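# Close all open drawers without moving cabinets

## Task

Push each drawer that is open until it is fully closed. The cabinets must stay where they were at the start and nothing may be toppled. The robot must not fall or be left leaning, or the task fails.

## Robot and tools

ROBOT. A Dexmate Vega has a wheeled base with two steerable, driven front wheels and a passive rear caster. Its torso folds in a Z through three joints: torso_hip_rad, torso_knee_rad and torso_waist_rad. It has two 7-joint arms with two-finger grippers and a head with pan and two tilts. The cameras are head_camera, left_wrist_camera and right_wrist_camera. In the start posture (stand) the footprint is 0.70 m long and 0.63 m wide, or 0.91 m with arms folded. The front edge is 0.35 m ahead of the base origin. Nothing prevents tipping, and a fallen robot stays down.

FRAMES. Everything is in metres. The base frame sits on the floor at the point the base spins about, 0.185 m behind the front axle, with x forward, y left and z up. The odometry frame is the base frame as it was at the scene start. left_hand and right_hand report a point between the fingers, 0.033 m back from the closed tips. The fingers point along hand z and close along hand y, and the camera side of the hand faces hand -x. At long reach the reported hand position may be off.

move. Every argument except cameras belongs to one action. An action holds base, joints or both, optionally with speeds or min_time_s. Alternatively it holds target and nothing else. The motions in one action begin together.
- base: a single command, an offset from where the base last reported itself. translate_m is in m, from -2 to 2, forward positive. strafe_m is in m, from -2 to 2, left positive, and heading may drift. rotate_rad is in rad, from -3.2 to 3.2, counter-clockwise positive. The front wheels first steer toward a new direction, which takes up to about 1.1 s. done means within 0.005 m ahead, 0.015 m sideways or 0.015 rad by wheel count. A base move stops after at most 14 s.
- joints: absolute angles in rad, keyed by joint name. Ranges: torso_hip_rad 0..1.57; torso_knee_rad 0..3.141; torso_waist_rad -1.57..1.57, where the chest's forward lean is knee - hip - waist. Left arm: shoulder_pitch -3.041..3.041 (+ lowers the arm); shoulder_yaw -0.423..1.523; upper_arm_roll, elbow -3.041..0.214 (0 straight, negative bends); forearm_roll; wrist_pitch -1.366..1.366 (+ tips down); wrist_yaw -1.348..1.087. The right arm mirrors this: shoulder_pitch NEGATIVE lowers the arm, shoulder_yaw -1.523..0.423, wrist_pitch NEGATIVE tips down, wrist_yaw -1.087..1.348. Grippers run 0..0.785, with 0 shut. head_pan_rad -2.792..2.792 (+ left); head_tilt_rad -1.483..1.483; head_camera_tilt_rad -1.483..1.378 (+ down). Torso joints in one action arrive together.
- target: an absolute pose for one hand in the base frame. It takes side ("left"/"right"), x, y, z (m, -3..3), pitch_deg (-30..95; 90 points the fingers down, 0 is level), heading_deg (0 forward, + counter-clockwise), optional roll_deg (default 0) and optional line_only. heading_deg and roll_deg accept -360..360. The pose is checked against the robot's own body only, never the scene. The hand follows a straight path up to 45 cm when the checks allow. Otherwise it takes an arc on which the elbow can swing wide. Each call plays at most 8.6 s of motion. If the status says short (part of ...), send the same target again.
- speeds: lowers the cap for this action only. translate_m and strafe_m take 0.04..0.3 m/s; rotate_rad takes 0.1..0.6 rad/s.
- min_time_s: 0.1..8 s, the shortest time each arm and head motion may take.
- cameras: a list of camera names, or "all". Leaving it out means all; [] means none.
Top speeds: arms 0.32 rad/s, torso 0.27, head 1.5, grippers 0.75. No action runs past 15 s.

OTHER TOOLS. wait(seconds 0..10, cameras) lets time pass and then reports. zoom_image(camera, region [x0,y0,x1,y1] in pixels from the top-left corner, at most 504x504) enlarges part of that camera's latest image. read_manual(section "licences") returns URDF licence text. finished_scene(scene = current scene number) ends the scene for good, so the drawers must already be closed and stay closed.

RESULTS. base_status, joint_status, left_hand_status and right_hand_status describe the last accepted action:
- done: finished.
- off_target: came to rest short of the target, possibly still pushing.
- contact_stop: an arm pushed at near full torque for about 0.6 s.
- time_out: motion took too long.
After contact_stop or time_out, the whole group (torso, left arm or right arm) halts and drops its targets. A base time_out, or a count near 0.000, means something held the base back. not_followed, joint command not followed or pose unreachable means a self-collision check withheld the targets, and a cause: line says why. refused means nothing moved. reached means within 10 mm and 2 degrees. short gives the remaining error. on_its_own lists motions you did not command. The move line reads done or the worst status.
Other lines:
- base_odometry counts wheel turns only, so slip shows up as travel.
- turned_by_wheels and turned_by_imu give the turn since the last result, in rad.
- base_tilt gives forward and right lean in degrees, with roughly 2 degrees of bias.
- Joint torques and Motor temperatures are listed per arm.
- pictures gives the image order.
A refused move or wait, or one cut short by a stop, cancels the rest of that reply's move, wait and finished_scene calls.

TORSO AND FOLD. Presets are (hip, knee, waist): stand 0.469, 1.617, 1.048; stand_high 0.78, 1.57, 0.44; lean_20 0.52, 1.05, 0.18; lean_45 0.52, 1.05, -0.26; low_lean_45 0, 0, -0.79. The arm fold, in arm-key order, is left 1, 0.5, -0.6, -2.5, 0, -0.9, 0 and right -1, -0.5, 0.6, -2.5, 0, 0.9, 0. Fold the arms before going to low_lean_45. With the chest leaning far forward, arms hanging straight down hit the base. A forward-leaning chest can also stop a front wheel from steering.

WHAT TO AVOID.
- Driving into furniture: the base does not stop by itself, and bumps can shift it without odometry noticing.
- Arms striking or pressing on each other, grippers included. A hard press ends the scene.
- Contact torque reaching a joint's limit (shoulders 142, upper_arm_roll and elbow 76, forearm and wrist joints 23.7 N m). That triggers a 10 s torque fault.
- Motors overheating from holding, stretching or pushing. At 80 °C the arm stops for 30 s or more.
- Leaving an arm pressed after a stop. Move it away first.
- Under joints, nothing but contact keeps an arm off the body. Pan the head only with head_tilt_rad at 0 or below and head_camera_tilt_rad between -1.1 and 0.9.
- Slamming drawers, pushing hard enough to shift a cabinet, or knocking items over. Push drawers closed gently and steadily.

Each tool is called after "Emit:" as name(argument=value, ...), one argument or row to a line, values as JSON.

## Session

Emit:
move(
  joints={"head_camera_tilt_rad":0.3},
)

Emit:
move(
  joints={"head_pan_rad":1.5},
  cameras=["head_camera"],
)

Emit:
move(
  joints={"head_pan_rad":2.7},
  cameras=["head_camera"],
)

Emit:
move(
  joints={"head_pan_rad":-2.7},
  cameras=["head_camera"],
)

Emit:
move(
  joints={"head_pan_rad":-1.5},
  cameras=["head_camera"],
)

Scene clock: 0.83 s.
Joint torques (N m): left_arm=[5.51 1.47 0.04 -4.93 0.37 -2.17 -0.4] | right_arm=[-2.44 0.73 -0.8 -4.65 -0.07 1.81 0.24]
Motor temperatures (°C): left_arm=[27 30 30 30 34 38 35] | right_arm=[29 28 29 31 34 34 35]
move: done
base_odometry: x=+0.000 y=+0.000 heading=+0.000
turned_by_wheels: +0.000
turned_by_imu: +0.000
base_tilt: forward=+0.6 right=-0.1
base_status: not commanded
joint_positions: torso_hip_rad=+0.469 torso_knee_rad=+1.617 torso_waist_rad=+1.048 left_shoulder_pitch_rad=+2.211 left_shoulder_yaw_rad=-0.012 left_upper_arm_roll_rad=-0.018 left_elbow_rad=-1.096 left_forearm_roll_rad=+0.000 left_wrist_pitch_rad=-0.486 left_wrist_yaw_rad=+0.003 left_gripper_rad=+0.005 right_shoulder_pitch_rad=-2.205 right_shoulder_yaw_rad=+0.017 right_upper_arm_roll_rad=+0.000 right_elbow_rad=-1.113 right_forearm_roll_rad=+0.002 right_wrist_pitch_rad=+0.507 right_wrist_yaw_rad=+0.015 right_gripper_rad=+0.005 head_pan_rad=+0.000 head_tilt_rad=+0.000 head_camera_tilt_rad=+0.300
joint_status: all done
chest: x=-0.0111 y=+0.0000 z=+1.4155 quat_wxyz=(+0.999, +0.000, +0.050, +0.000) (m; base frame)
left_hand: x=+0.1837 y=+0.2377 z=+0.5981 quat_wxyz=(+0.408, -0.010, +0.913, +0.007) pitch_deg=+41.8 heading_deg=+1.6 roll_deg=+0.4 back=up (m; base frame)
right_hand: x=+0.2035 y=-0.2175 z=+0.6125 quat_wxyz=(+0.429, +0.006, +0.903, +0.010) pitch_deg=+39.2 heading_deg=+1.0 roll_deg=+1.7 back=up (m; base frame)
pictures: head_camera, left_wrist_camera, right_wrist_camera
Images, in order (width x height): head_camera 896x560, left_wrist_camera 672x420, right_wrist_camera 672x420.

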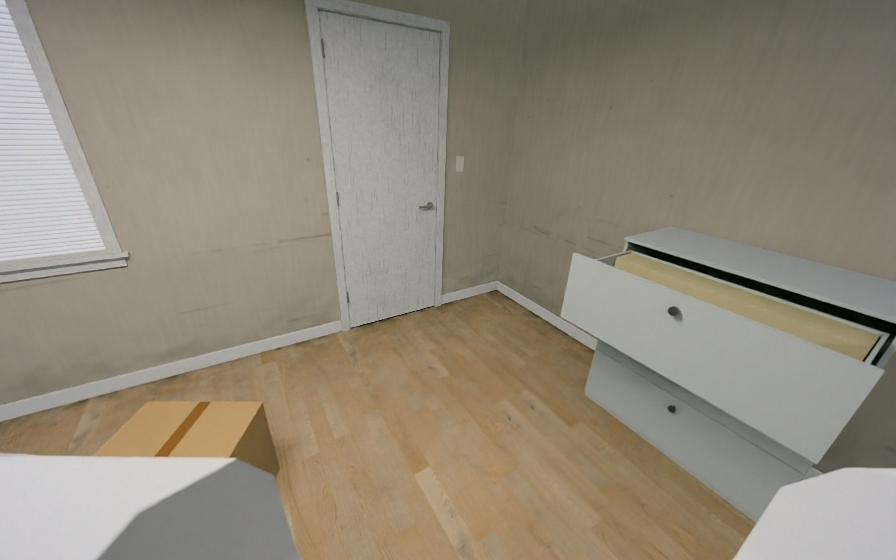

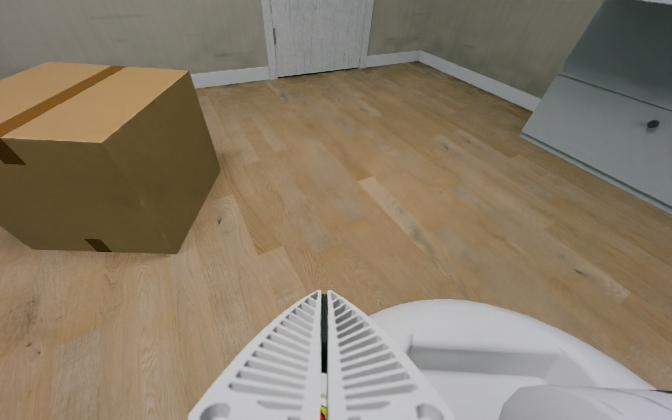

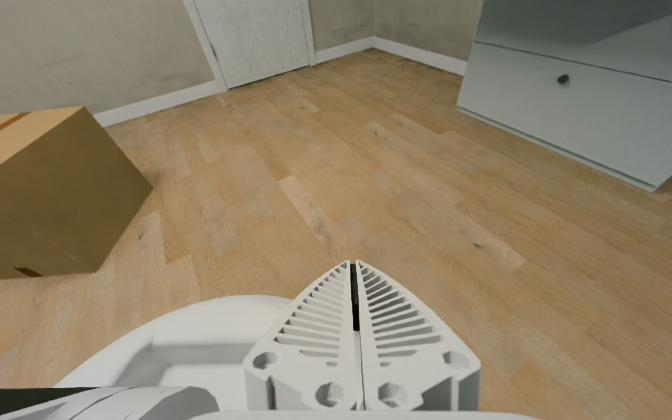

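Scene clock: 2.50 s.
Joint torques (N m): left_arm=[6.96 -0.19 -0.79 -5.78 -0.07 -3.73 0.12] | right_arm=[-3.4 0.56 -0.78 -4.83 -0.02 1.67 0.1]
Motor temperatures (°C): left_arm=[27 30 30 30 34 38 35] | right_arm=[29 28 29 31 34 34 35]
move: done
base_odometry: x=+0.000 y=+0.000 heading=+0.000
turned_by_wheels: +0.000
turned_by_imu: +0.000
base_tilt: forward=+0.6 right=-0.1
base_status: not commanded
joint_positions: torso_hip_rad=+0.469 torso_knee_rad=+1.617 torso_waist_rad=+1.048 left_shoulder_pitch_rad=+2.211 left_shoulder_yaw_rad=-0.012 left_upper_arm_roll_rad=-0.018 left_elbow_rad=-1.096 left_forearm_roll_rad=+0.000 left_wrist_pitch_rad=-0.486 left_wrist_yaw_rad=+0.003 left_gripper_rad=+0.005 right_shoulder_pitch_rad=-2.205 right_shoulder_yaw_rad=+0.017 right_upper_arm_roll_rad=+0.000 right_elbow_rad=-1.113 right_forearm_roll_rad=+0.002 right_wrist_pitch_rad=+0.507 right_wrist_yaw_rad=+0.015 right_gripper_rad=+0.005 head_pan_rad=+1.500 head_tilt_rad=+0.000 head_camera_tilt_rad=+0.300
joint_status: all done
chest: x=-0.0111 y=+0.0000 z=+1.4155 quat_wxyz=(+0.999, +0.000, +0.050, +0.000) (m; base frame)
left_hand: x=+0.1837 y=+0.2377 z=+0.5981 quat_wxyz=(+0.408, -0.010, +0.913, +0.007) pitch_deg=+41.8 heading_deg=+1.6 roll_deg=+0.4 back=up (m; base frame)
right_hand: x=+0.2035 y=-0.2175 z=+0.6125 quat_wxyz=(+0.429, +0.006, +0.903, +0.010) pitch_deg=+39.2 heading_deg=+1.0 roll_deg=+1.7 back=up (m; base frame)
pictures: head_camera
Images, in order (width x height): head_camera 896x560.

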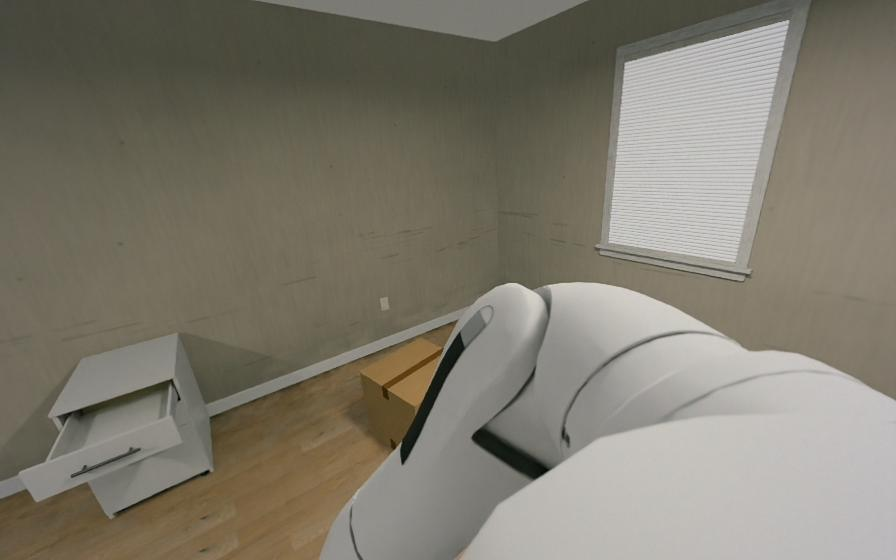

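Scene clock: 3.97 s.
Joint torques (N m): left_arm=[6.32 -0.38 1.18 -6.2 0 -1.37 -0.06] | right_arm=[-3.06 0.5 -0.83 -4.54 0.01 1.95 0.11]
Motor temperatures (°C): left_arm=[27 30 30 30 34 38 35] | right_arm=[29 28 29 31 34 34 35]
move: done
base_odometry: x=+0.000 y=+0.000 heading=+0.000
turned_by_wheels: +0.000
turned_by_imu: +0.000
base_tilt: forward=+0.7 right=-0.1
base_status: not commanded
joint_positions: torso_hip_rad=+0.469 torso_knee_rad=+1.617 torso_waist_rad=+1.048 left_shoulder_pitch_rad=+2.211 left_shoulder_yaw_rad=-0.012 left_upper_arm_roll_rad=-0.018 left_elbow_rad=-1.096 left_forearm_roll_rad=+0.000 left_wrist_pitch_rad=-0.486 left_wrist_yaw_rad=+0.003 left_gripper_rad=+0.005 right_shoulder_pitch_rad=-2.205 right_shoulder_yaw_rad=+0.017 right_upper_arm_roll_rad=+0.000 right_elbow_rad=-1.113 right_forearm_roll_rad=+0.002 right_wrist_pitch_rad=+0.507 right_wrist_yaw_rad=+0.015 right_gripper_rad=+0.005 head_pan_rad=+2.700 head_tilt_rad=+0.000 head_camera_tilt_rad=+0.300
joint_status: all done
chest: x=-0.0111 y=+0.0000 z=+1.4155 quat_wxyz=(+0.999, +0.000, +0.050, +0.000) (m; base frame)
left_hand: x=+0.1837 y=+0.2377 z=+0.5981 quat_wxyz=(+0.408, -0.010, +0.913, +0.007) pitch_deg=+41.8 heading_deg=+1.6 roll_deg=+0.4 back=up (m; base frame)
right_hand: x=+0.2035 y=-0.2175 z=+0.6125 quat_wxyz=(+0.429, +0.006, +0.903, +0.010) pitch_deg=+39.2 heading_deg=+1.0 roll_deg=+1.7 back=up (m; base frame)
pictures: head_camera
Images, in order (width x height): head_camera 896x560.

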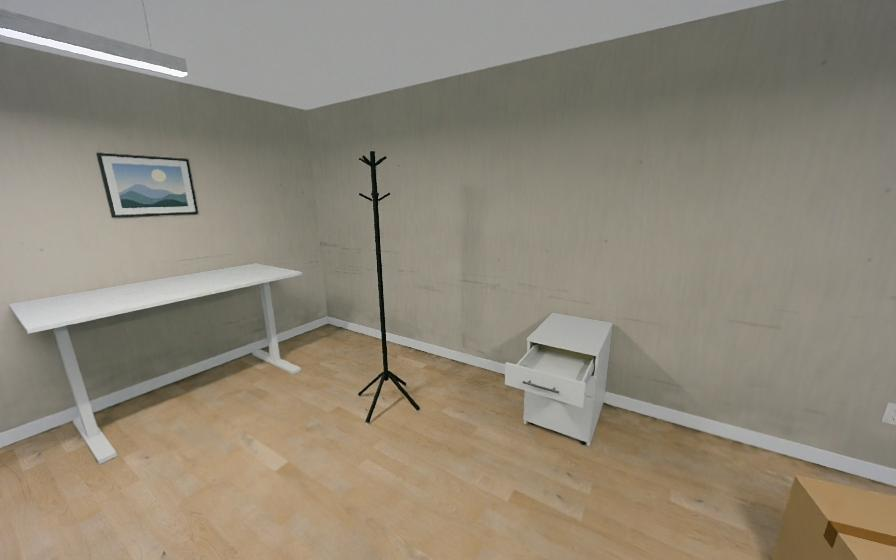

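Scene clock: 8.23 s.
Joint torques (N m): left_arm=[5.86 -0.29 -0.45 -4.74 0.46 -2.18 -0.26] | right_arm=[-2.76 0.38 -0.93 -4.12 0.01 2.1 0.11]
Motor temperatures (°C): left_arm=[27 30 30 30 34 38 35] | right_arm=[29 28 29 31 34 34 35]
move: done
base_odometry: x=+0.000 y=+0.000 heading=+0.000
turned_by_wheels: +0.000
turned_by_imu: +0.001
base_tilt: forward=+0.6 right=-0.1
base_status: not commanded
joint_positions: torso_hip_rad=+0.469 torso_knee_rad=+1.617 torso_waist_rad=+1.048 left_shoulder_pitch_rad=+2.211 left_shoulder_yaw_rad=-0.012 left_upper_arm_roll_rad=-0.018 left_elbow_rad=-1.096 left_forearm_roll_rad=+0.000 left_wrist_pitch_rad=-0.486 left_wrist_yaw_rad=+0.003 left_gripper_rad=+0.005 right_shoulder_pitch_rad=-2.205 right_shoulder_yaw_rad=+0.017 right_upper_arm_roll_rad=+0.000 right_elbow_rad=-1.113 right_forearm_roll_rad=+0.002 right_wrist_pitch_rad=+0.507 right_wrist_yaw_rad=+0.015 right_gripper_rad=+0.005 head_pan_rad=-2.700 head_tilt_rad=+0.000 head_camera_tilt_rad=+0.300
joint_status: all done
chest: x=-0.0111 y=+0.0000 z=+1.4155 quat_wxyz=(+0.999, +0.000, +0.050, +0.000) (m; base frame)
left_hand: x=+0.1837 y=+0.2377 z=+0.5981 quat_wxyz=(+0.408, -0.010, +0.913, +0.007) pitch_deg=+41.8 heading_deg=+1.6 roll_deg=+0.4 back=up (m; base frame)
right_hand: x=+0.2035 y=-0.2175 z=+0.6125 quat_wxyz=(+0.429, +0.006, +0.903, +0.010) pitch_deg=+39.2 heading_deg=+1.0 roll_deg=+1.7 back=up (m; base frame)
pictures: head_camera
Images, in order (width x height): head_camera 896x560.

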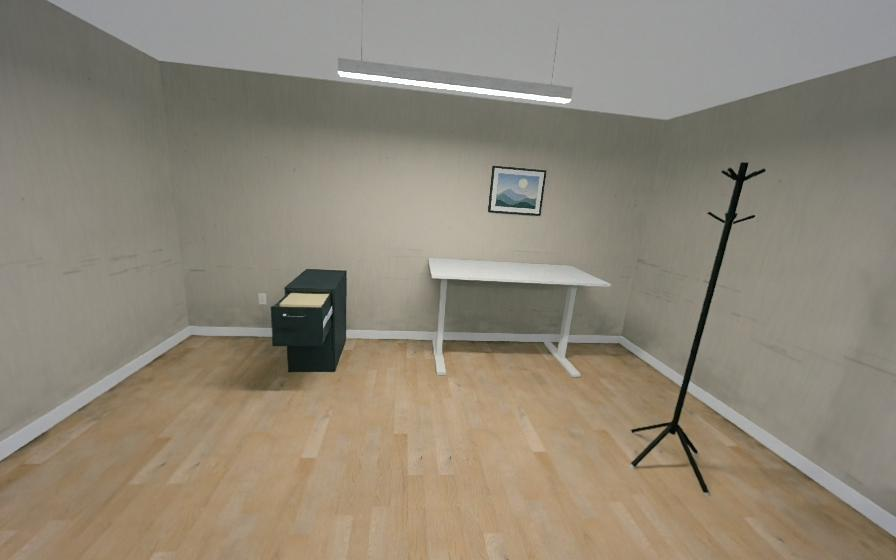

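Scene clock: 9.70 s.
Joint torques (N m): left_arm=[6.65 0.52 0.78 -5.82 -0.02 -1.31 0.01] | right_arm=[-2.76 1.52 -0.81 -4.86 -0.15 1.97 0.06]
Motor temperatures (°C): left_arm=[27 30 30 30 34 38 35] | right_arm=[29 28 29 31 34 34 35]
move: done
base_odometry: x=+0.000 y=+0.000 heading=+0.000
turned_by_wheels: +0.000
turned_by_imu: +0.000
base_tilt: forward=+0.6 right=+0.0
base_status: not commanded
joint_positions: torso_hip_rad=+0.469 torso_knee_rad=+1.617 torso_waist_rad=+1.048 left_shoulder_pitch_rad=+2.211 left_shoulder_yaw_rad=-0.012 left_upper_arm_roll_rad=-0.018 left_elbow_rad=-1.096 left_forearm_roll_rad=+0.000 left_wrist_pitch_rad=-0.486 left_wrist_yaw_rad=+0.003 left_gripper_rad=+0.005 right_shoulder_pitch_rad=-2.205 right_shoulder_yaw_rad=+0.017 right_upper_arm_roll_rad=+0.000 right_elbow_rad=-1.113 right_forearm_roll_rad=+0.002 right_wrist_pitch_rad=+0.507 right_wrist_yaw_rad=+0.015 right_gripper_rad=+0.005 head_pan_rad=-1.500 head_tilt_rad=+0.000 head_camera_tilt_rad=+0.300
joint_status: all done
chest: x=-0.0111 y=+0.0000 z=+1.4155 quat_wxyz=(+0.999, +0.000, +0.050, +0.000) (m; base frame)
left_hand: x=+0.1837 y=+0.2377 z=+0.5981 quat_wxyz=(+0.408, -0.010, +0.913, +0.007) pitch_deg=+41.8 heading_deg=+1.6 roll_deg=+0.4 back=up (m; base frame)
right_hand: x=+0.2035 y=-0.2175 z=+0.6125 quat_wxyz=(+0.429, +0.006, +0.903, +0.010) pitch_deg=+39.2 heading_deg=+1.0 roll_deg=+1.7 back=up (m; base frame)
pictures: head_camera
Images, in order (width x height): head_camera 896x560.

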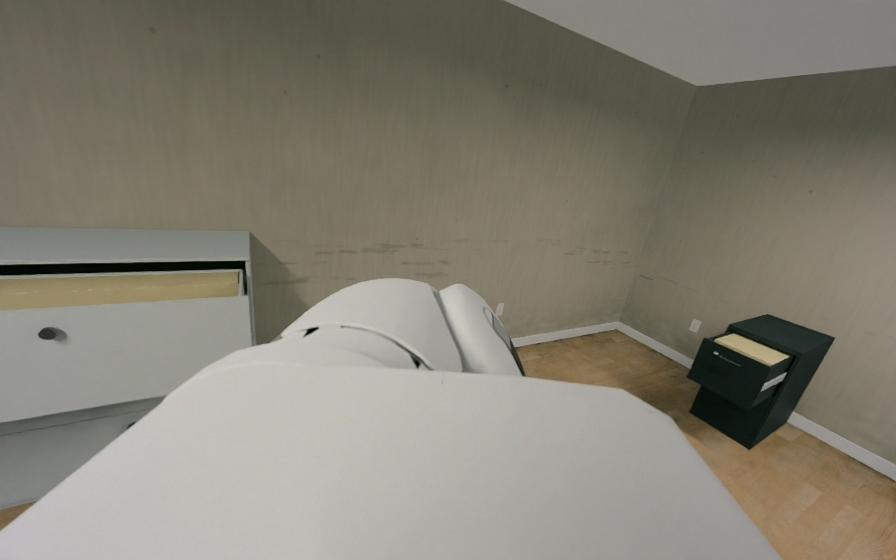

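Emit:
move(
  base={"rotate_rad":-1.35},
  joints={"head_pan_rad":0,"head_camera_tilt_rad":0.4},
)

Scene clock: 21.30 s.
Joint torques (N m): left_arm=[3.62 2.66 1.67 -5.8 0.05 -1.94 -0.15] | right_arm=[-2.03 0.76 -0.56 -3.38 -0.1 1.98 0.21]
Motor temperatures (°C): left_arm=[27 30 30 30 34 38 35] | right_arm=[29 28 29 31 34 35 35]
move: done
base_odometry: x=+0.002 y=+0.000 heading=-1.352
turned_by_wheels: -1.352
turned_by_imu: -1.325
base_tilt: forward=+0.6 right=-0.1
base_status: done
joint_positions: torso_hip_rad=+0.469 torso_knee_rad=+1.617 torso_waist_rad=+1.048 left_shoulder_pitch_rad=+2.211 left_shoulder_yaw_rad=-0.012 left_upper_arm_roll_rad=-0.018 left_elbow_rad=-1.096 left_forearm_roll_rad=+0.000 left_wrist_pitch_rad=-0.486 left_wrist_yaw_rad=+0.003 left_gripper_rad=+0.005 right_shoulder_pitch_rad=-2.205 right_shoulder_yaw_rad=+0.017 right_upper_arm_roll_rad=+0.000 right_elbow_rad=-1.113 right_forearm_roll_rad=+0.002 right_wrist_pitch_rad=+0.507 right_wrist_yaw_rad=+0.015 right_gripper_rad=+0.005 head_pan_rad=+0.000 head_tilt_rad=+0.000 head_camera_tilt_rad=+0.400
joint_status: all done
chest: x=-0.0111 y=+0.0000 z=+1.4155 quat_wxyz=(+0.999, +0.000, +0.050, +0.000) (m; base frame)
left_hand: x=+0.1837 y=+0.2377 z=+0.5981 quat_wxyz=(+0.408, -0.010, +0.913, +0.007) pitch_deg=+41.8 heading_deg=+1.6 roll_deg=+0.4 back=up (m; base frame)
right_hand: x=+0.2035 y=-0.2175 z=+0.6125 quat_wxyz=(+0.429, +0.006, +0.903, +0.010) pitch_deg=+39.2 heading_deg=+1.0 roll_deg=+1.7 back=up (m; base frame)
pictures: head_camera, left_wrist_camera, right_wrist_camera
Images, in order (width x height): head_camera 896x560, left_wrist_camera 672x420, right_wrist_camera 672x420.

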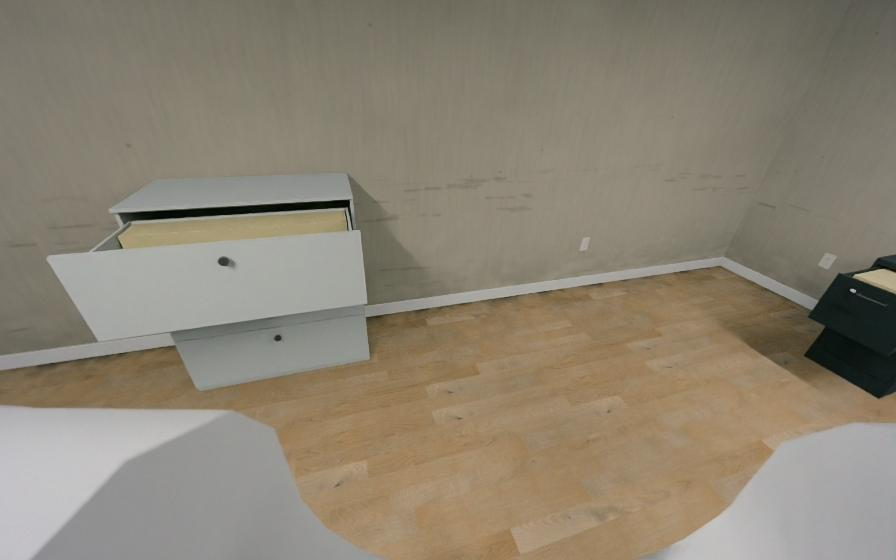

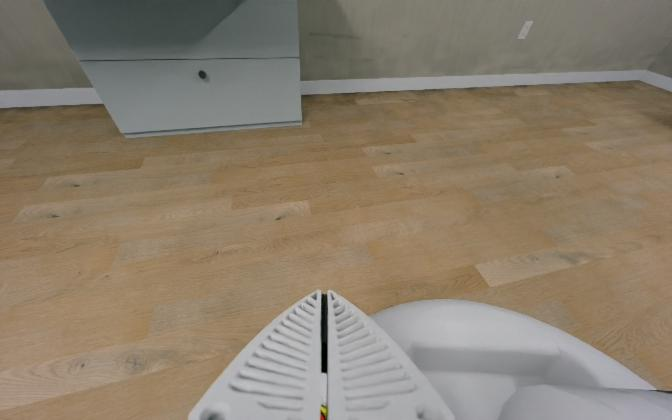

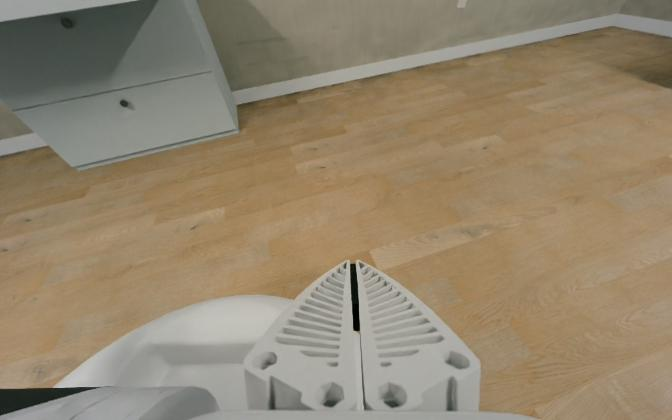

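Emit:
move(
  base={"rotate_rad":0.25},
  cameras=[],
)

Emit:
move(
  base={"strafe_m":0.37},
  joints={"left_shoulder_pitch_rad":1.7,"left_elbow_rad":-1.7},
  cameras=["head_camera","left_wrist_camera"],
)

Emit:
move(
  target={"side":"left","x":0.55,"y":0.2,"z":0.8,"pitch_deg":15,"heading_deg":0},
  cameras=["head_camera","left_wrist_camera"],
)

Scene clock: 45.07 s.
Joint torques (N m): left_arm=[6.66 -0.89 0.44 -6.32 0.32 -2.45 -0.67] | right_arm=[-2.56 0.73 -0.73 -4.29 -0.07 2.03 0.06]
Motor temperatures (°C): left_arm=[27 30 30 30 34 38 35] | right_arm=[29 28 29 31 34 35 35]
move: done
base_odometry: x=+0.001 y=+0.000 heading=-1.102
turned_by_wheels: +0.250
turned_by_imu: +0.246
base_tilt: forward=+0.7 right=-0.1
base_status: done
joint_positions: torso_hip_rad=+0.469 torso_knee_rad=+1.617 torso_waist_rad=+1.048 left_shoulder_pitch_rad=+2.211 left_shoulder_yaw_rad=-0.012 left_upper_arm_roll_rad=-0.018 left_elbow_rad=-1.096 left_forearm_roll_rad=+0.000 left_wrist_pitch_rad=-0.486 left_wrist_yaw_rad=+0.003 left_gripper_rad=+0.005 right_shoulder_pitch_rad=-2.205 right_shoulder_yaw_rad=+0.017 right_upper_arm_roll_rad=+0.000 right_elbow_rad=-1.113 right_forearm_roll_rad=+0.002 right_wrist_pitch_rad=+0.507 right_wrist_yaw_rad=+0.015 right_gripper_rad=+0.005 head_pan_rad=+0.000 head_tilt_rad=+0.000 head_camera_tilt_rad=+0.400
joint_status: not commanded
chest: x=-0.0111 y=+0.0000 z=+1.4155 quat_wxyz=(+0.999, +0.000, +0.050, +0.000) (m; base frame)
left_hand: x=+0.1837 y=+0.2377 z=+0.5981 quat_wxyz=(+0.408, -0.010, +0.913, +0.007) pitch_deg=+41.8 heading_deg=+1.6 roll_deg=+0.4 back=up (m; base frame)
right_hand: x=+0.2035 y=-0.2175 z=+0.6125 quat_wxyz=(+0.429, +0.006, +0.903, +0.010) pitch_deg=+39.2 heading_deg=+1.0 roll_deg=+1.7 back=up (m; base frame)
pictures: none
No camera images: "cameras" was empty.

Scene clock: 48.83 s.
Joint torques (N m): left_arm=[-9.24 0.67 2.28 -15.22 -0.19 -2.48 -0.15] | right_arm=[-3.2 0.94 -0.93 -4.86 -0.01 2.39 0.14]
Motor temperatures (°C): left_arm=[27 30 30 30 34 38 35] | right_arm=[29 28 29 31 34 35 35]
move: done
base_odometry: x=+0.330 y=+0.169 heading=-1.097
turned_by_wheels: +0.005
turned_by_imu: +0.003
base_tilt: forward=+0.7 right=-0.1
base_status: done
joint_positions: torso_hip_rad=+0.469 torso_knee_rad=+1.617 torso_waist_rad=+1.048 left_shoulder_pitch_rad=+1.705 left_shoulder_yaw_rad=-0.012 left_upper_arm_roll_rad=-0.018 left_elbow_rad=-1.694 left_forearm_roll_rad=+0.000 left_wrist_pitch_rad=-0.486 left_wrist_yaw_rad=+0.003 left_gripper_rad=+0.005 right_shoulder_pitch_rad=-2.205 right_shoulder_yaw_rad=+0.017 right_upper_arm_roll_rad=+0.000 right_elbow_rad=-1.113 right_forearm_roll_rad=+0.002 right_wrist_pitch_rad=+0.507 right_wrist_yaw_rad=+0.015 right_gripper_rad=+0.005 head_pan_rad=+0.000 head_tilt_rad=+0.000 head_camera_tilt_rad=+0.400
joint_status: all done
chest: x=-0.0111 y=+0.0000 z=+1.4155 quat_wxyz=(+0.999, +0.000, +0.050, +0.000) (m; base frame)
left_hand: x=+0.6220 y=+0.2418 z=+1.1726 quat_wxyz=(+0.826, -0.010, +0.563, +0.007) pitch_deg=-21.4 heading_deg=+1.5 roll_deg=-0.5 back=up (m; base frame)
right_hand: x=+0.2035 y=-0.2175 z=+0.6125 quat_wxyz=(+0.429, +0.006, +0.903, +0.010) pitch_deg=+39.2 heading_deg=+1.0 roll_deg=+1.7 back=up (m; base frame)
pictures: head_camera, left_wrist_camera
Images, in order (width x height): head_camera 896x560, left_wrist_camera 672x420.

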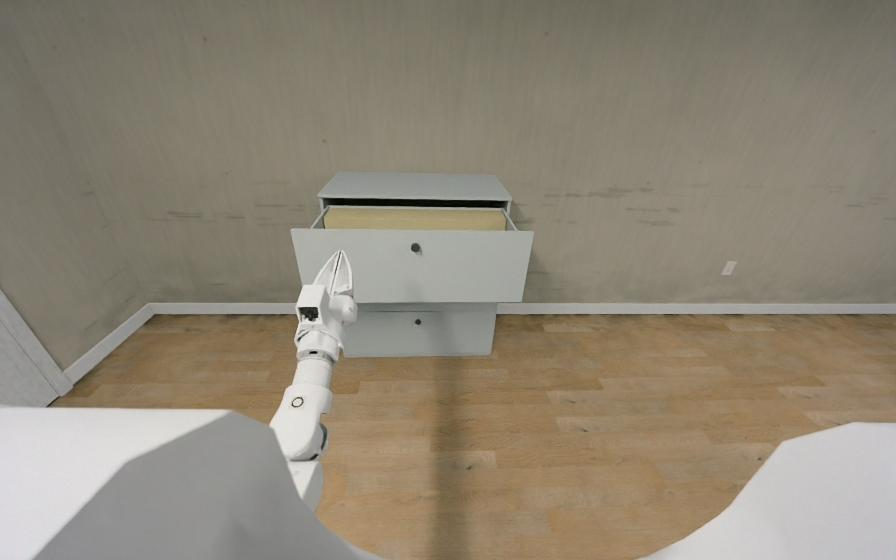

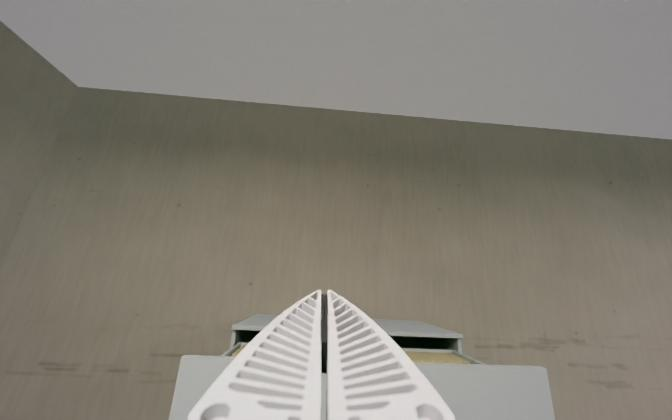

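Scene clock: 52.10 s.
Joint torques (N m): left_arm=[-2.38 1.44 2.4 -10.66 0.16 -2.63 0.86] | right_arm=[-3.48 0.01 -0.73 -3.88 -0.11 1.95 0.3]
Motor temperatures (°C): left_arm=[27 30 30 30 34 38 35] | right_arm=[29 28 29 31 34 35 35]
move: done
base_odometry: x=+0.330 y=+0.169 heading=-1.097
turned_by_wheels: +0.000
turned_by_imu: +0.001
base_tilt: forward=+0.7 right=-0.2
base_status: not commanded
joint_positions: torso_hip_rad=+0.469 torso_knee_rad=+1.617 torso_waist_rad=+1.048 left_shoulder_pitch_rad=+1.725 left_shoulder_yaw_rad=+0.219 left_upper_arm_roll_rad=+0.338 left_elbow_rad=-1.264 left_forearm_roll_rad=-0.224 left_wrist_pitch_rad=-0.374 left_wrist_yaw_rad=+0.262 left_gripper_rad=+0.005 right_shoulder_pitch_rad=-2.205 right_shoulder_yaw_rad=+0.017 right_upper_arm_roll_rad=+0.000 right_elbow_rad=-1.113 right_forearm_roll_rad=+0.002 right_wrist_pitch_rad=+0.507 right_wrist_yaw_rad=+0.015 right_gripper_rad=+0.005 head_pan_rad=+0.000 head_tilt_rad=+0.000 head_camera_tilt_rad=+0.400
joint_status: not commanded
chest: x=-0.0111 y=+0.0000 z=+1.4155 quat_wxyz=(+0.999, +0.000, +0.050, +0.000) (m; base frame)
left_hand: x=+0.5527 y=+0.1994 z=+0.8049 quat_wxyz=(+0.612, -0.001, +0.791, -0.001) pitch_deg=+14.5 heading_deg=-0.1 roll_deg=-0.2 back=up (m; base frame)
left_hand_status: reached (checked arc [the straight line was blocked], planned for 1.7 s): 6 mm and 0.5 deg off.
right_hand: x=+0.2035 y=-0.2175 z=+0.6125 quat_wxyz=(+0.429, +0.006, +0.903, +0.010) pitch_deg=+39.2 heading_deg=+1.0 roll_deg=+1.7 back=up (m; base frame)
pictures: head_camera, left_wrist_camera
Images, in order (width x height): head_camera 896x560, left_wrist_camera 672x420.

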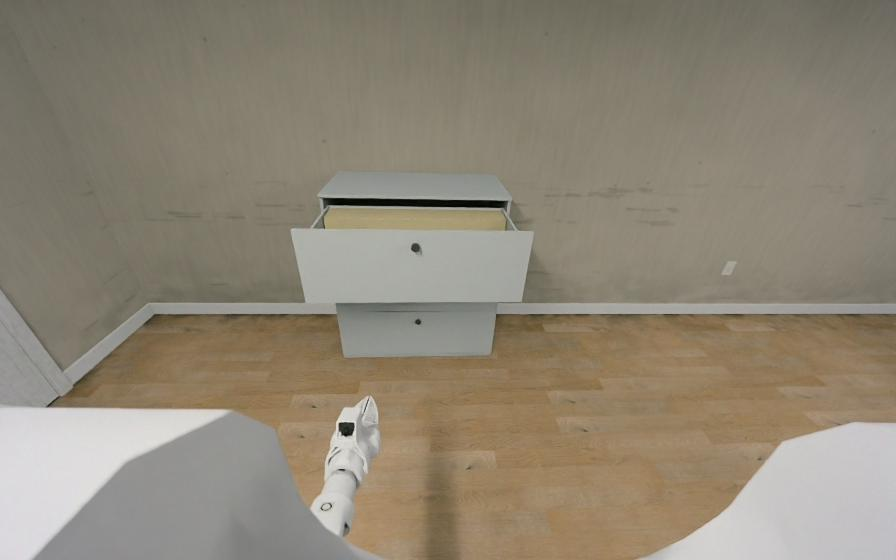

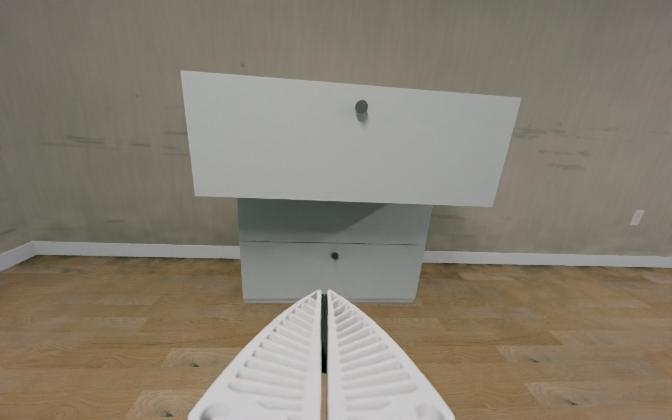

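Emit:
move(
  base={"translate_m":0.6},
  cameras=["head_camera","left_wrist_camera"],
)

Emit:
move(
  base={"translate_m":0.35},
  speeds={"translate_m":0.08},
  cameras=["head_camera","left_wrist_camera"],
)

Scene clock: 66.00 s.
Joint torques (N m): left_arm=[-8.3 -0.04 -1.46 -11.85 0.04 -3.04 0.21] | right_arm=[-2.46 0.07 -0.74 -5.26 -0.1 1.96 0.2]
Motor temperatures (°C): left_arm=[27 30 30 31 34 38 35] | right_arm=[29 28 29 31 34 35 35]
move: done
base_odometry: x=+0.605 y=-0.364 heading=-1.097
turned_by_wheels: +0.000
turned_by_imu: +0.001
base_tilt: forward=+0.6 right=-0.1
base_status: done
joint_positions: torso_hip_rad=+0.469 torso_knee_rad=+1.617 torso_waist_rad=+1.048 left_shoulder_pitch_rad=+1.725 left_shoulder_yaw_rad=+0.222 left_upper_arm_roll_rad=+0.343 left_elbow_rad=-1.258 left_forearm_roll_rad=-0.227 left_wrist_pitch_rad=-0.372 left_wrist_yaw_rad=+0.265 left_gripper_rad=+0.005 right_shoulder_pitch_rad=-2.205 right_shoulder_yaw_rad=+0.017 right_upper_arm_roll_rad=+0.000 right_elbow_rad=-1.113 right_forearm_roll_rad=+0.002 right_wrist_pitch_rad=+0.507 right_wrist_yaw_rad=+0.015 right_gripper_rad=+0.005 head_pan_rad=+0.000 head_tilt_rad=+0.000 head_camera_tilt_rad=+0.400
joint_status: not commanded
chest: x=-0.0111 y=+0.0000 z=+1.4155 quat_wxyz=(+0.999, +0.000, +0.050, +0.000) (m; base frame)
left_hand: x=+0.5498 y=+0.2000 z=+0.7997 quat_wxyz=(+0.608, +0.000, +0.794, +0.000) pitch_deg=+15.0 heading_deg=+0.0 roll_deg=+0.0 back=up (m; base frame)
right_hand: x=+0.2035 y=-0.2175 z=+0.6124 quat_wxyz=(+0.429, +0.006, +0.903, +0.010) pitch_deg=+39.2 heading_deg=+1.0 roll_deg=+1.7 back=up (m; base frame)
pictures: head_camera, left_wrist_camera
Images, in order (width x height): head_camera 896x560, left_wrist_camera 672x420.

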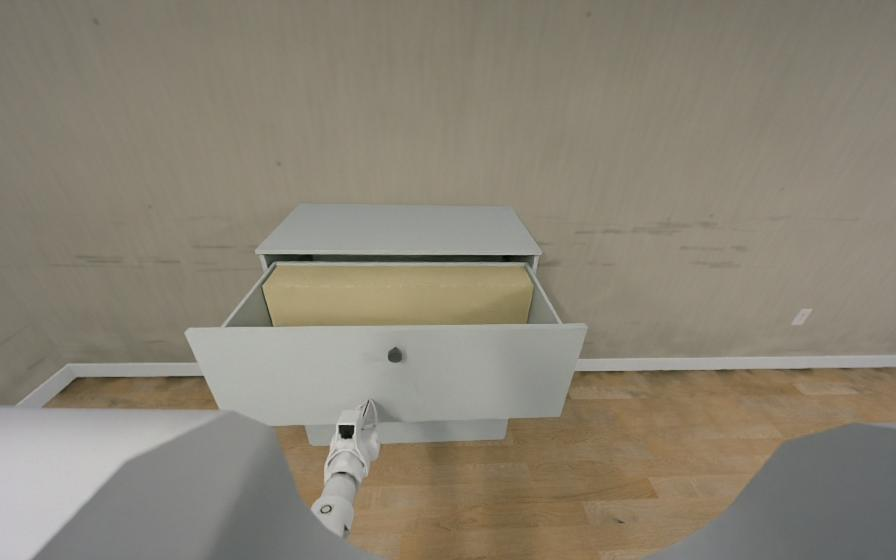

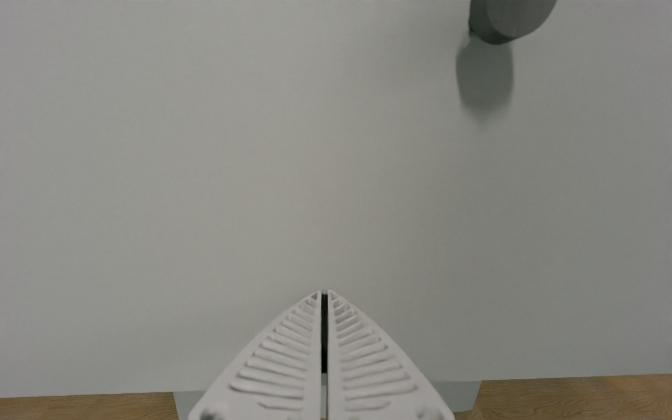

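Scene clock: 71.30 s.
Joint torques (N m): left_arm=[-5.56 -1.96 -1.98 -9.73 0.77 -2.26 -0.01] | right_arm=[-3.25 0.75 -0.78 -4.58 -0.12 2.19 0.17]
Motor temperatures (°C): left_arm=[27 30 30 31 34 38 35] | right_arm=[29 28 29 31 34 35 35]
move: done
base_odometry: x=+0.765 y=-0.675 heading=-1.098
turned_by_wheels: +0.000
turned_by_imu: +0.001
base_tilt: forward=+0.7 right=-0.1
base_status: done
joint_positions: torso_hip_rad=+0.469 torso_knee_rad=+1.617 torso_waist_rad=+1.048 left_shoulder_pitch_rad=+1.725 left_shoulder_yaw_rad=+0.222 left_upper_arm_roll_rad=+0.343 left_elbow_rad=-1.258 left_forearm_roll_rad=-0.227 left_wrist_pitch_rad=-0.372 left_wrist_yaw_rad=+0.265 left_gripper_rad=+0.005 right_shoulder_pitch_rad=-2.205 right_shoulder_yaw_rad=+0.017 right_upper_arm_roll_rad=+0.000 right_elbow_rad=-1.113 right_forearm_roll_rad=+0.002 right_wrist_pitch_rad=+0.507 right_wrist_yaw_rad=+0.015 right_gripper_rad=+0.005 head_pan_rad=+0.000 head_tilt_rad=+0.000 head_camera_tilt_rad=+0.400
joint_status: not commanded
chest: x=-0.0111 y=+0.0000 z=+1.4155 quat_wxyz=(+0.999, +0.000, +0.050, +0.000) (m; base frame)
left_hand: x=+0.5498 y=+0.2000 z=+0.7997 quat_wxyz=(+0.608, +0.000, +0.794, +0.000) pitch_deg=+15.0 heading_deg=+0.0 roll_deg=+0.0 back=up (m; base frame)
right_hand: x=+0.2035 y=-0.2175 z=+0.6125 quat_wxyz=(+0.429, +0.006, +0.903, +0.010) pitch_deg=+39.2 heading_deg=+1.0 roll_deg=+1.7 back=up (m; base frame)
pictures: head_camera, left_wrist_camera
Images, in order (width x height): head_camera 896x560, left_wrist_camera 672x420.

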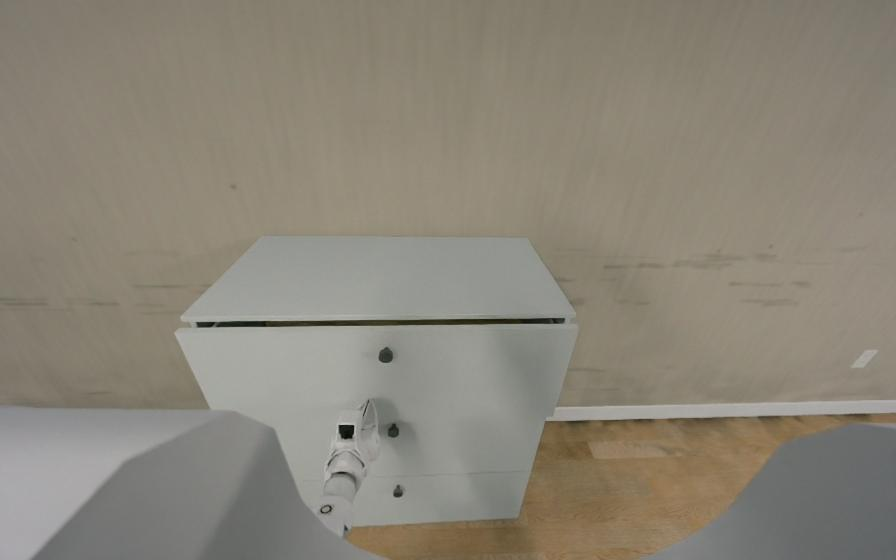

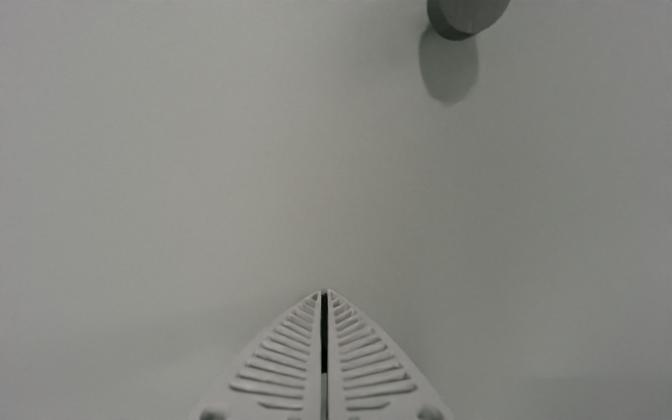

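Emit:
move(
  base={"translate_m":0.03},
  speeds={"translate_m":0.05},
  cameras=["head_camera"],
)

Emit:
zoom_image(
  camera="head_camera",
  region=[170, 280, 600, 530],
)

Scene clock: 77.50 s.
Joint torques (N m): left_arm=[-7.64 -3.33 -2.54 -12.11 0.57 -2.54 -0.08] | right_arm=[-2.15 0.39 -0.87 -4.33 -0.1 1.95 0.2]
Motor temperatures (°C): left_arm=[27 30 30 31 34 38 35] | right_arm=[29 28 29 31 34 35 35]
move: done
base_odometry: x=+0.779 y=-0.702 heading=-1.098
turned_by_wheels: +0.000
turned_by_imu: +0.000
base_tilt: forward=+0.7 right=-0.1
base_status: done
joint_positions: torso_hip_rad=+0.469 torso_knee_rad=+1.617 torso_waist_rad=+1.048 left_shoulder_pitch_rad=+1.725 left_shoulder_yaw_rad=+0.222 left_upper_arm_roll_rad=+0.343 left_elbow_rad=-1.258 left_forearm_roll_rad=-0.227 left_wrist_pitch_rad=-0.372 left_wrist_yaw_rad=+0.265 left_gripper_rad=+0.005 right_shoulder_pitch_rad=-2.205 right_shoulder_yaw_rad=+0.017 right_upper_arm_roll_rad=+0.000 right_elbow_rad=-1.113 right_forearm_roll_rad=+0.002 right_wrist_pitch_rad=+0.507 right_wrist_yaw_rad=+0.015 right_gripper_rad=+0.005 head_pan_rad=+0.000 head_tilt_rad=+0.000 head_camera_tilt_rad=+0.400
joint_status: not commanded
chest: x=-0.0111 y=+0.0000 z=+1.4155 quat_wxyz=(+0.999, +0.000, +0.050, +0.000) (m; base frame)
left_hand: x=+0.5498 y=+0.2000 z=+0.7996 quat_wxyz=(+0.608, +0.000, +0.794, +0.000) pitch_deg=+15.1 heading_deg=+0.0 roll_deg=+0.0 back=up (m; base frame)
right_hand: x=+0.2035 y=-0.2175 z=+0.6124 quat_wxyz=(+0.429, +0.006, +0.903, +0.010) pitch_deg=+39.2 heading_deg=+1.0 roll_deg=+1.7 back=up (m; base frame)
pictures: head_camera
Images, in order (width x height): head_camera 896x560.

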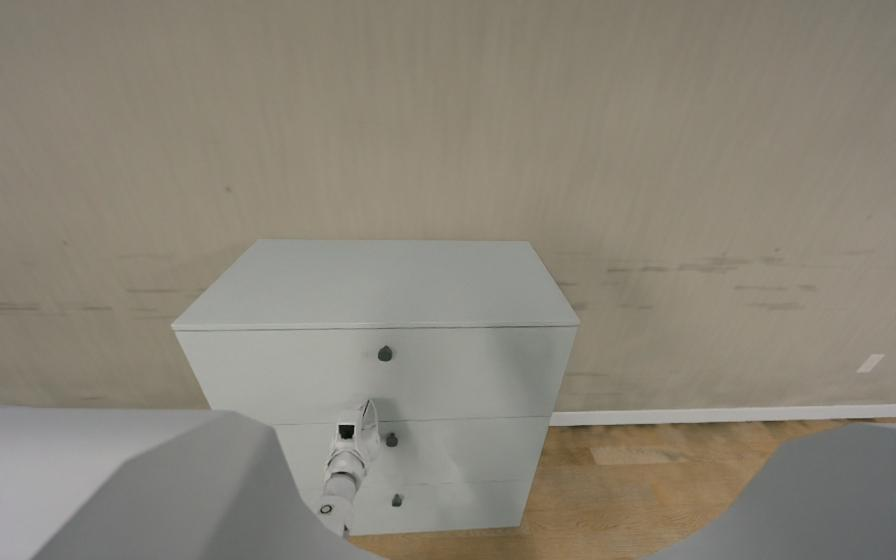

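Scaled by 1.172 from the camera's 896x560 image, which has a finer 960x600 frame.

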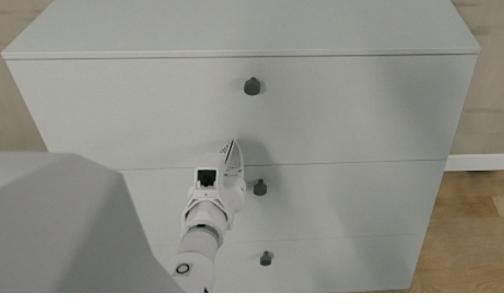

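Emit:
move(
  target={"side":"left","x":0.565,"y":0.2,"z":0.8,"pitch_deg":15,"heading_deg":0},
  cameras=["head_camera"],
)

Emit:
zoom_image(
  camera="head_camera",
  region=[480, 300, 600, 375],
)

Scene clock: 82.50 s.
Joint torques (N m): left_arm=[-33.91 0.65 -6.05 -20.9 0.21 -4.6 -0.47] | right_arm=[-3.27 0.88 -0.75 -4.32 -0.07 2 0.35]
Motor temperatures (°C): left_arm=[27 30 30 31 34 39 35] | right_arm=[29 28 29 31 34 35 35]
move: done
base_odometry: x=+0.779 y=-0.702 heading=-1.098
turned_by_wheels: +0.000
turned_by_imu: +0.001
base_tilt: forward=+0.6 right=+0.0
base_status: not commanded
joint_positions: torso_hip_rad=+0.469 torso_knee_rad=+1.617 torso_waist_rad=+1.048 left_shoulder_pitch_rad=+1.688 left_shoulder_yaw_rad=+0.213 left_upper_arm_roll_rad=+0.343 left_elbow_rad=-1.222 left_forearm_roll_rad=-0.232 left_wrist_pitch_rad=-0.366 left_wrist_yaw_rad=+0.257 left_gripper_rad=+0.005 right_shoulder_pitch_rad=-2.205 right_shoulder_yaw_rad=+0.017 right_upper_arm_roll_rad=+0.000 right_elbow_rad=-1.113 right_forearm_roll_rad=+0.002 right_wrist_pitch_rad=+0.507 right_wrist_yaw_rad=+0.015 right_gripper_rad=+0.005 head_pan_rad=+0.000 head_tilt_rad=+0.000 head_camera_tilt_rad=+0.400
joint_status: not commanded
chest: x=-0.0114 y=+0.0000 z=+1.4155 quat_wxyz=(+0.999, +0.000, +0.050, +0.000) (m; base frame)
left_hand: x=+0.5624 y=+0.2000 z=+0.7984 quat_wxyz=(+0.608, +0.000, +0.794, +0.000) pitch_deg=+15.2 heading_deg=+0.0 roll_deg=+0.0 back=up (m; base frame)
left_hand_status: reached (straight line, planned for 0.4 s): 3 mm and 0.2 deg off.
right_hand: x=+0.2034 y=-0.2175 z=+0.6125 quat_wxyz=(+0.429, +0.006, +0.903, +0.010) pitch_deg=+39.2 heading_deg=+1.0 roll_deg=+1.7 back=up (m; base frame)
pictures: head_camera
Images, in order (width x height): head_camera 896x560.

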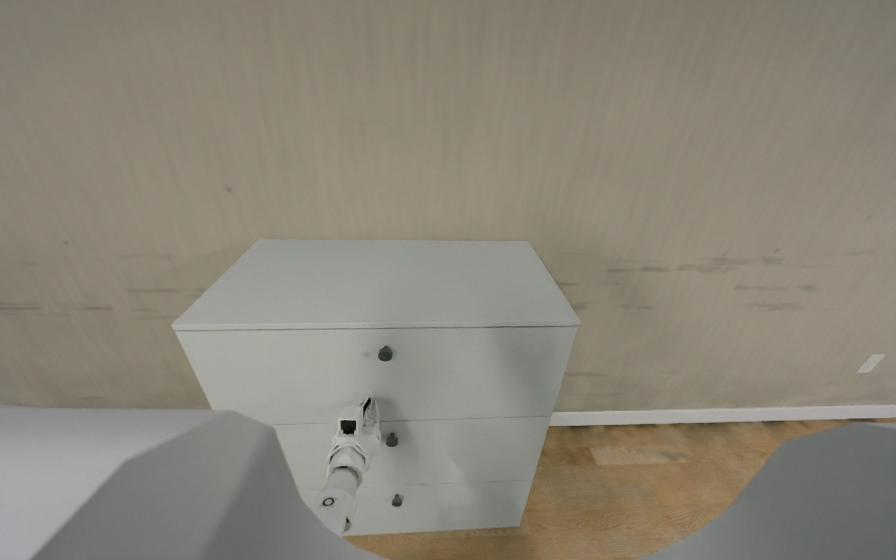

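Scaled by 4.200 from the camera's 896x560 image, which has a finer 960x600 frame.

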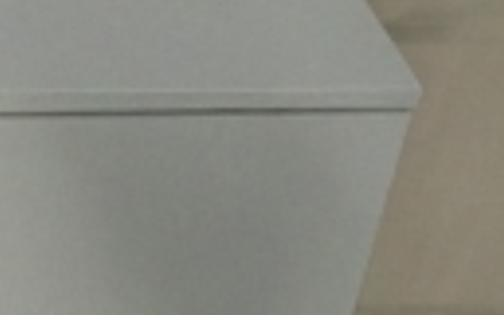

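Emit:
move(
  base={"translate_m":-0.3},
  cameras=[],
)

Emit:
move(
  base={"rotate_rad":-1.57},
  cameras=["head_camera"],
)

Scene clock: 96.83 s.
Joint torques (N m): left_arm=[-9.83 -1.1 -5.03 -11.53 0.3 -2.73 -0.53] | right_arm=[-2.52 0.68 -0.78 -3.71 -0.05 2.15 0.27]
Motor temperatures (°C): left_arm=[30 30 30 32 34 39 35] | right_arm=[29 28 29 31 34 35 35]
move: done
base_odometry: x=+0.642 y=-0.435 heading=-1.098
turned_by_wheels: -0.001
turned_by_imu: +0.000
base_tilt: forward=+0.7 right=-0.1
base_status: done
joint_positions: torso_hip_rad=+0.469 torso_knee_rad=+1.617 torso_waist_rad=+1.048 left_shoulder_pitch_rad=+1.684 left_shoulder_yaw_rad=+0.212 left_upper_arm_roll_rad=+0.343 left_elbow_rad=-1.220 left_forearm_roll_rad=-0.232 left_wrist_pitch_rad=-0.366 left_wrist_yaw_rad=+0.256 left_gripper_rad=+0.005 right_shoulder_pitch_rad=-2.205 right_shoulder_yaw_rad=+0.017 right_upper_arm_roll_rad=+0.000 right_elbow_rad=-1.113 right_forearm_roll_rad=+0.002 right_wrist_pitch_rad=+0.507 right_wrist_yaw_rad=+0.015 right_gripper_rad=+0.005 head_pan_rad=+0.000 head_tilt_rad=+0.000 head_camera_tilt_rad=+0.400
joint_status: not commanded
chest: x=-0.0112 y=+0.0000 z=+1.4155 quat_wxyz=(+0.999, +0.000, +0.050, +0.000) (m; base frame)
left_hand: x=+0.5647 y=+0.2000 z=+0.7997 quat_wxyz=(+0.608, +0.000, +0.794, +0.000) pitch_deg=+15.0 heading_deg=+0.0 roll_deg=+0.0 back=up (m; base frame)
right_hand: x=+0.2034 y=-0.2175 z=+0.6125 quat_wxyz=(+0.429, +0.006, +0.903, +0.010) pitch_deg=+39.2 heading_deg=+1.0 roll_deg=+1.7 back=up (m; base frame)
pictures: none
No camera images: "cameras" was empty.

Scene clock: 101.00 s.
Joint torques (N m): left_arm=[-10.01 -2.04 -3.68 -12.01 0.7 -2.84 -0.43] | right_arm=[-4.06 0.35 -0.75 -4.27 0.01 1.85 0.11]
Motor temperatures (°C): left_arm=[29 30 30 32 34 39 35] | right_arm=[29 28 29 31 34 35 35]
move: done
base_odometry: x=+0.643 y=-0.437 heading=-2.671
turned_by_wheels: -1.572
turned_by_imu: -1.542
base_tilt: forward=+0.6 right=-0.1
base_status: done
joint_positions: torso_hip_rad=+0.469 torso_knee_rad=+1.617 torso_waist_rad=+1.048 left_shoulder_pitch_rad=+1.684 left_shoulder_yaw_rad=+0.212 left_upper_arm_roll_rad=+0.343 left_elbow_rad=-1.220 left_forearm_roll_rad=-0.232 left_wrist_pitch_rad=-0.366 left_wrist_yaw_rad=+0.256 left_gripper_rad=+0.005 right_shoulder_pitch_rad=-2.205 right_shoulder_yaw_rad=+0.017 right_upper_arm_roll_rad=+0.000 right_elbow_rad=-1.113 right_forearm_roll_rad=+0.002 right_wrist_pitch_rad=+0.507 right_wrist_yaw_rad=+0.015 right_gripper_rad=+0.005 head_pan_rad=+0.000 head_tilt_rad=+0.000 head_camera_tilt_rad=+0.400
joint_status: not commanded
chest: x=-0.0112 y=+0.0000 z=+1.4155 quat_wxyz=(+0.999, +0.000, +0.050, +0.000) (m; base frame)
left_hand: x=+0.5647 y=+0.2000 z=+0.7997 quat_wxyz=(+0.608, +0.000, +0.794, +0.000) pitch_deg=+15.0 heading_deg=+0.0 roll_deg=+0.0 back=up (m; base frame)
right_hand: x=+0.2034 y=-0.2175 z=+0.6125 quat_wxyz=(+0.429, +0.006, +0.903, +0.010) pitch_deg=+39.2 heading_deg=+1.0 roll_deg=+1.7 back=up (m; base frame)
pictures: head_camera
Images, in order (width x height): head_camera 896x560.

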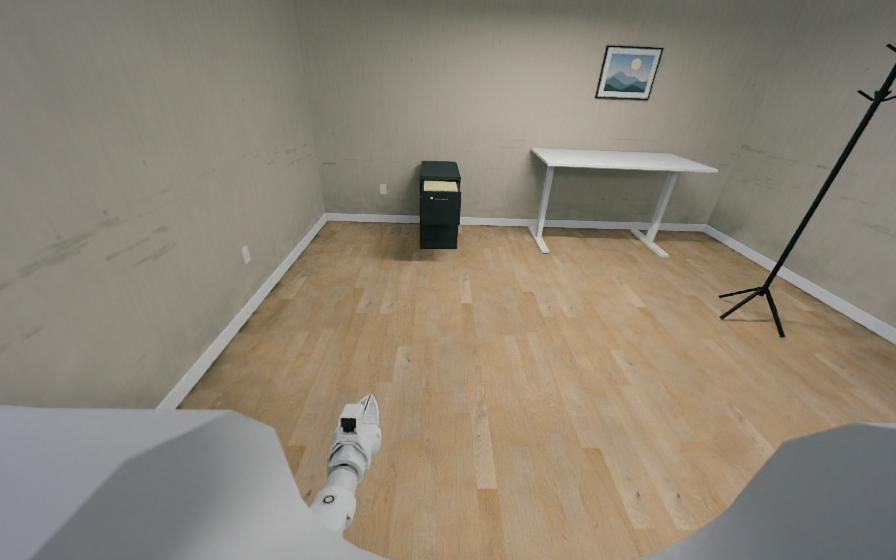

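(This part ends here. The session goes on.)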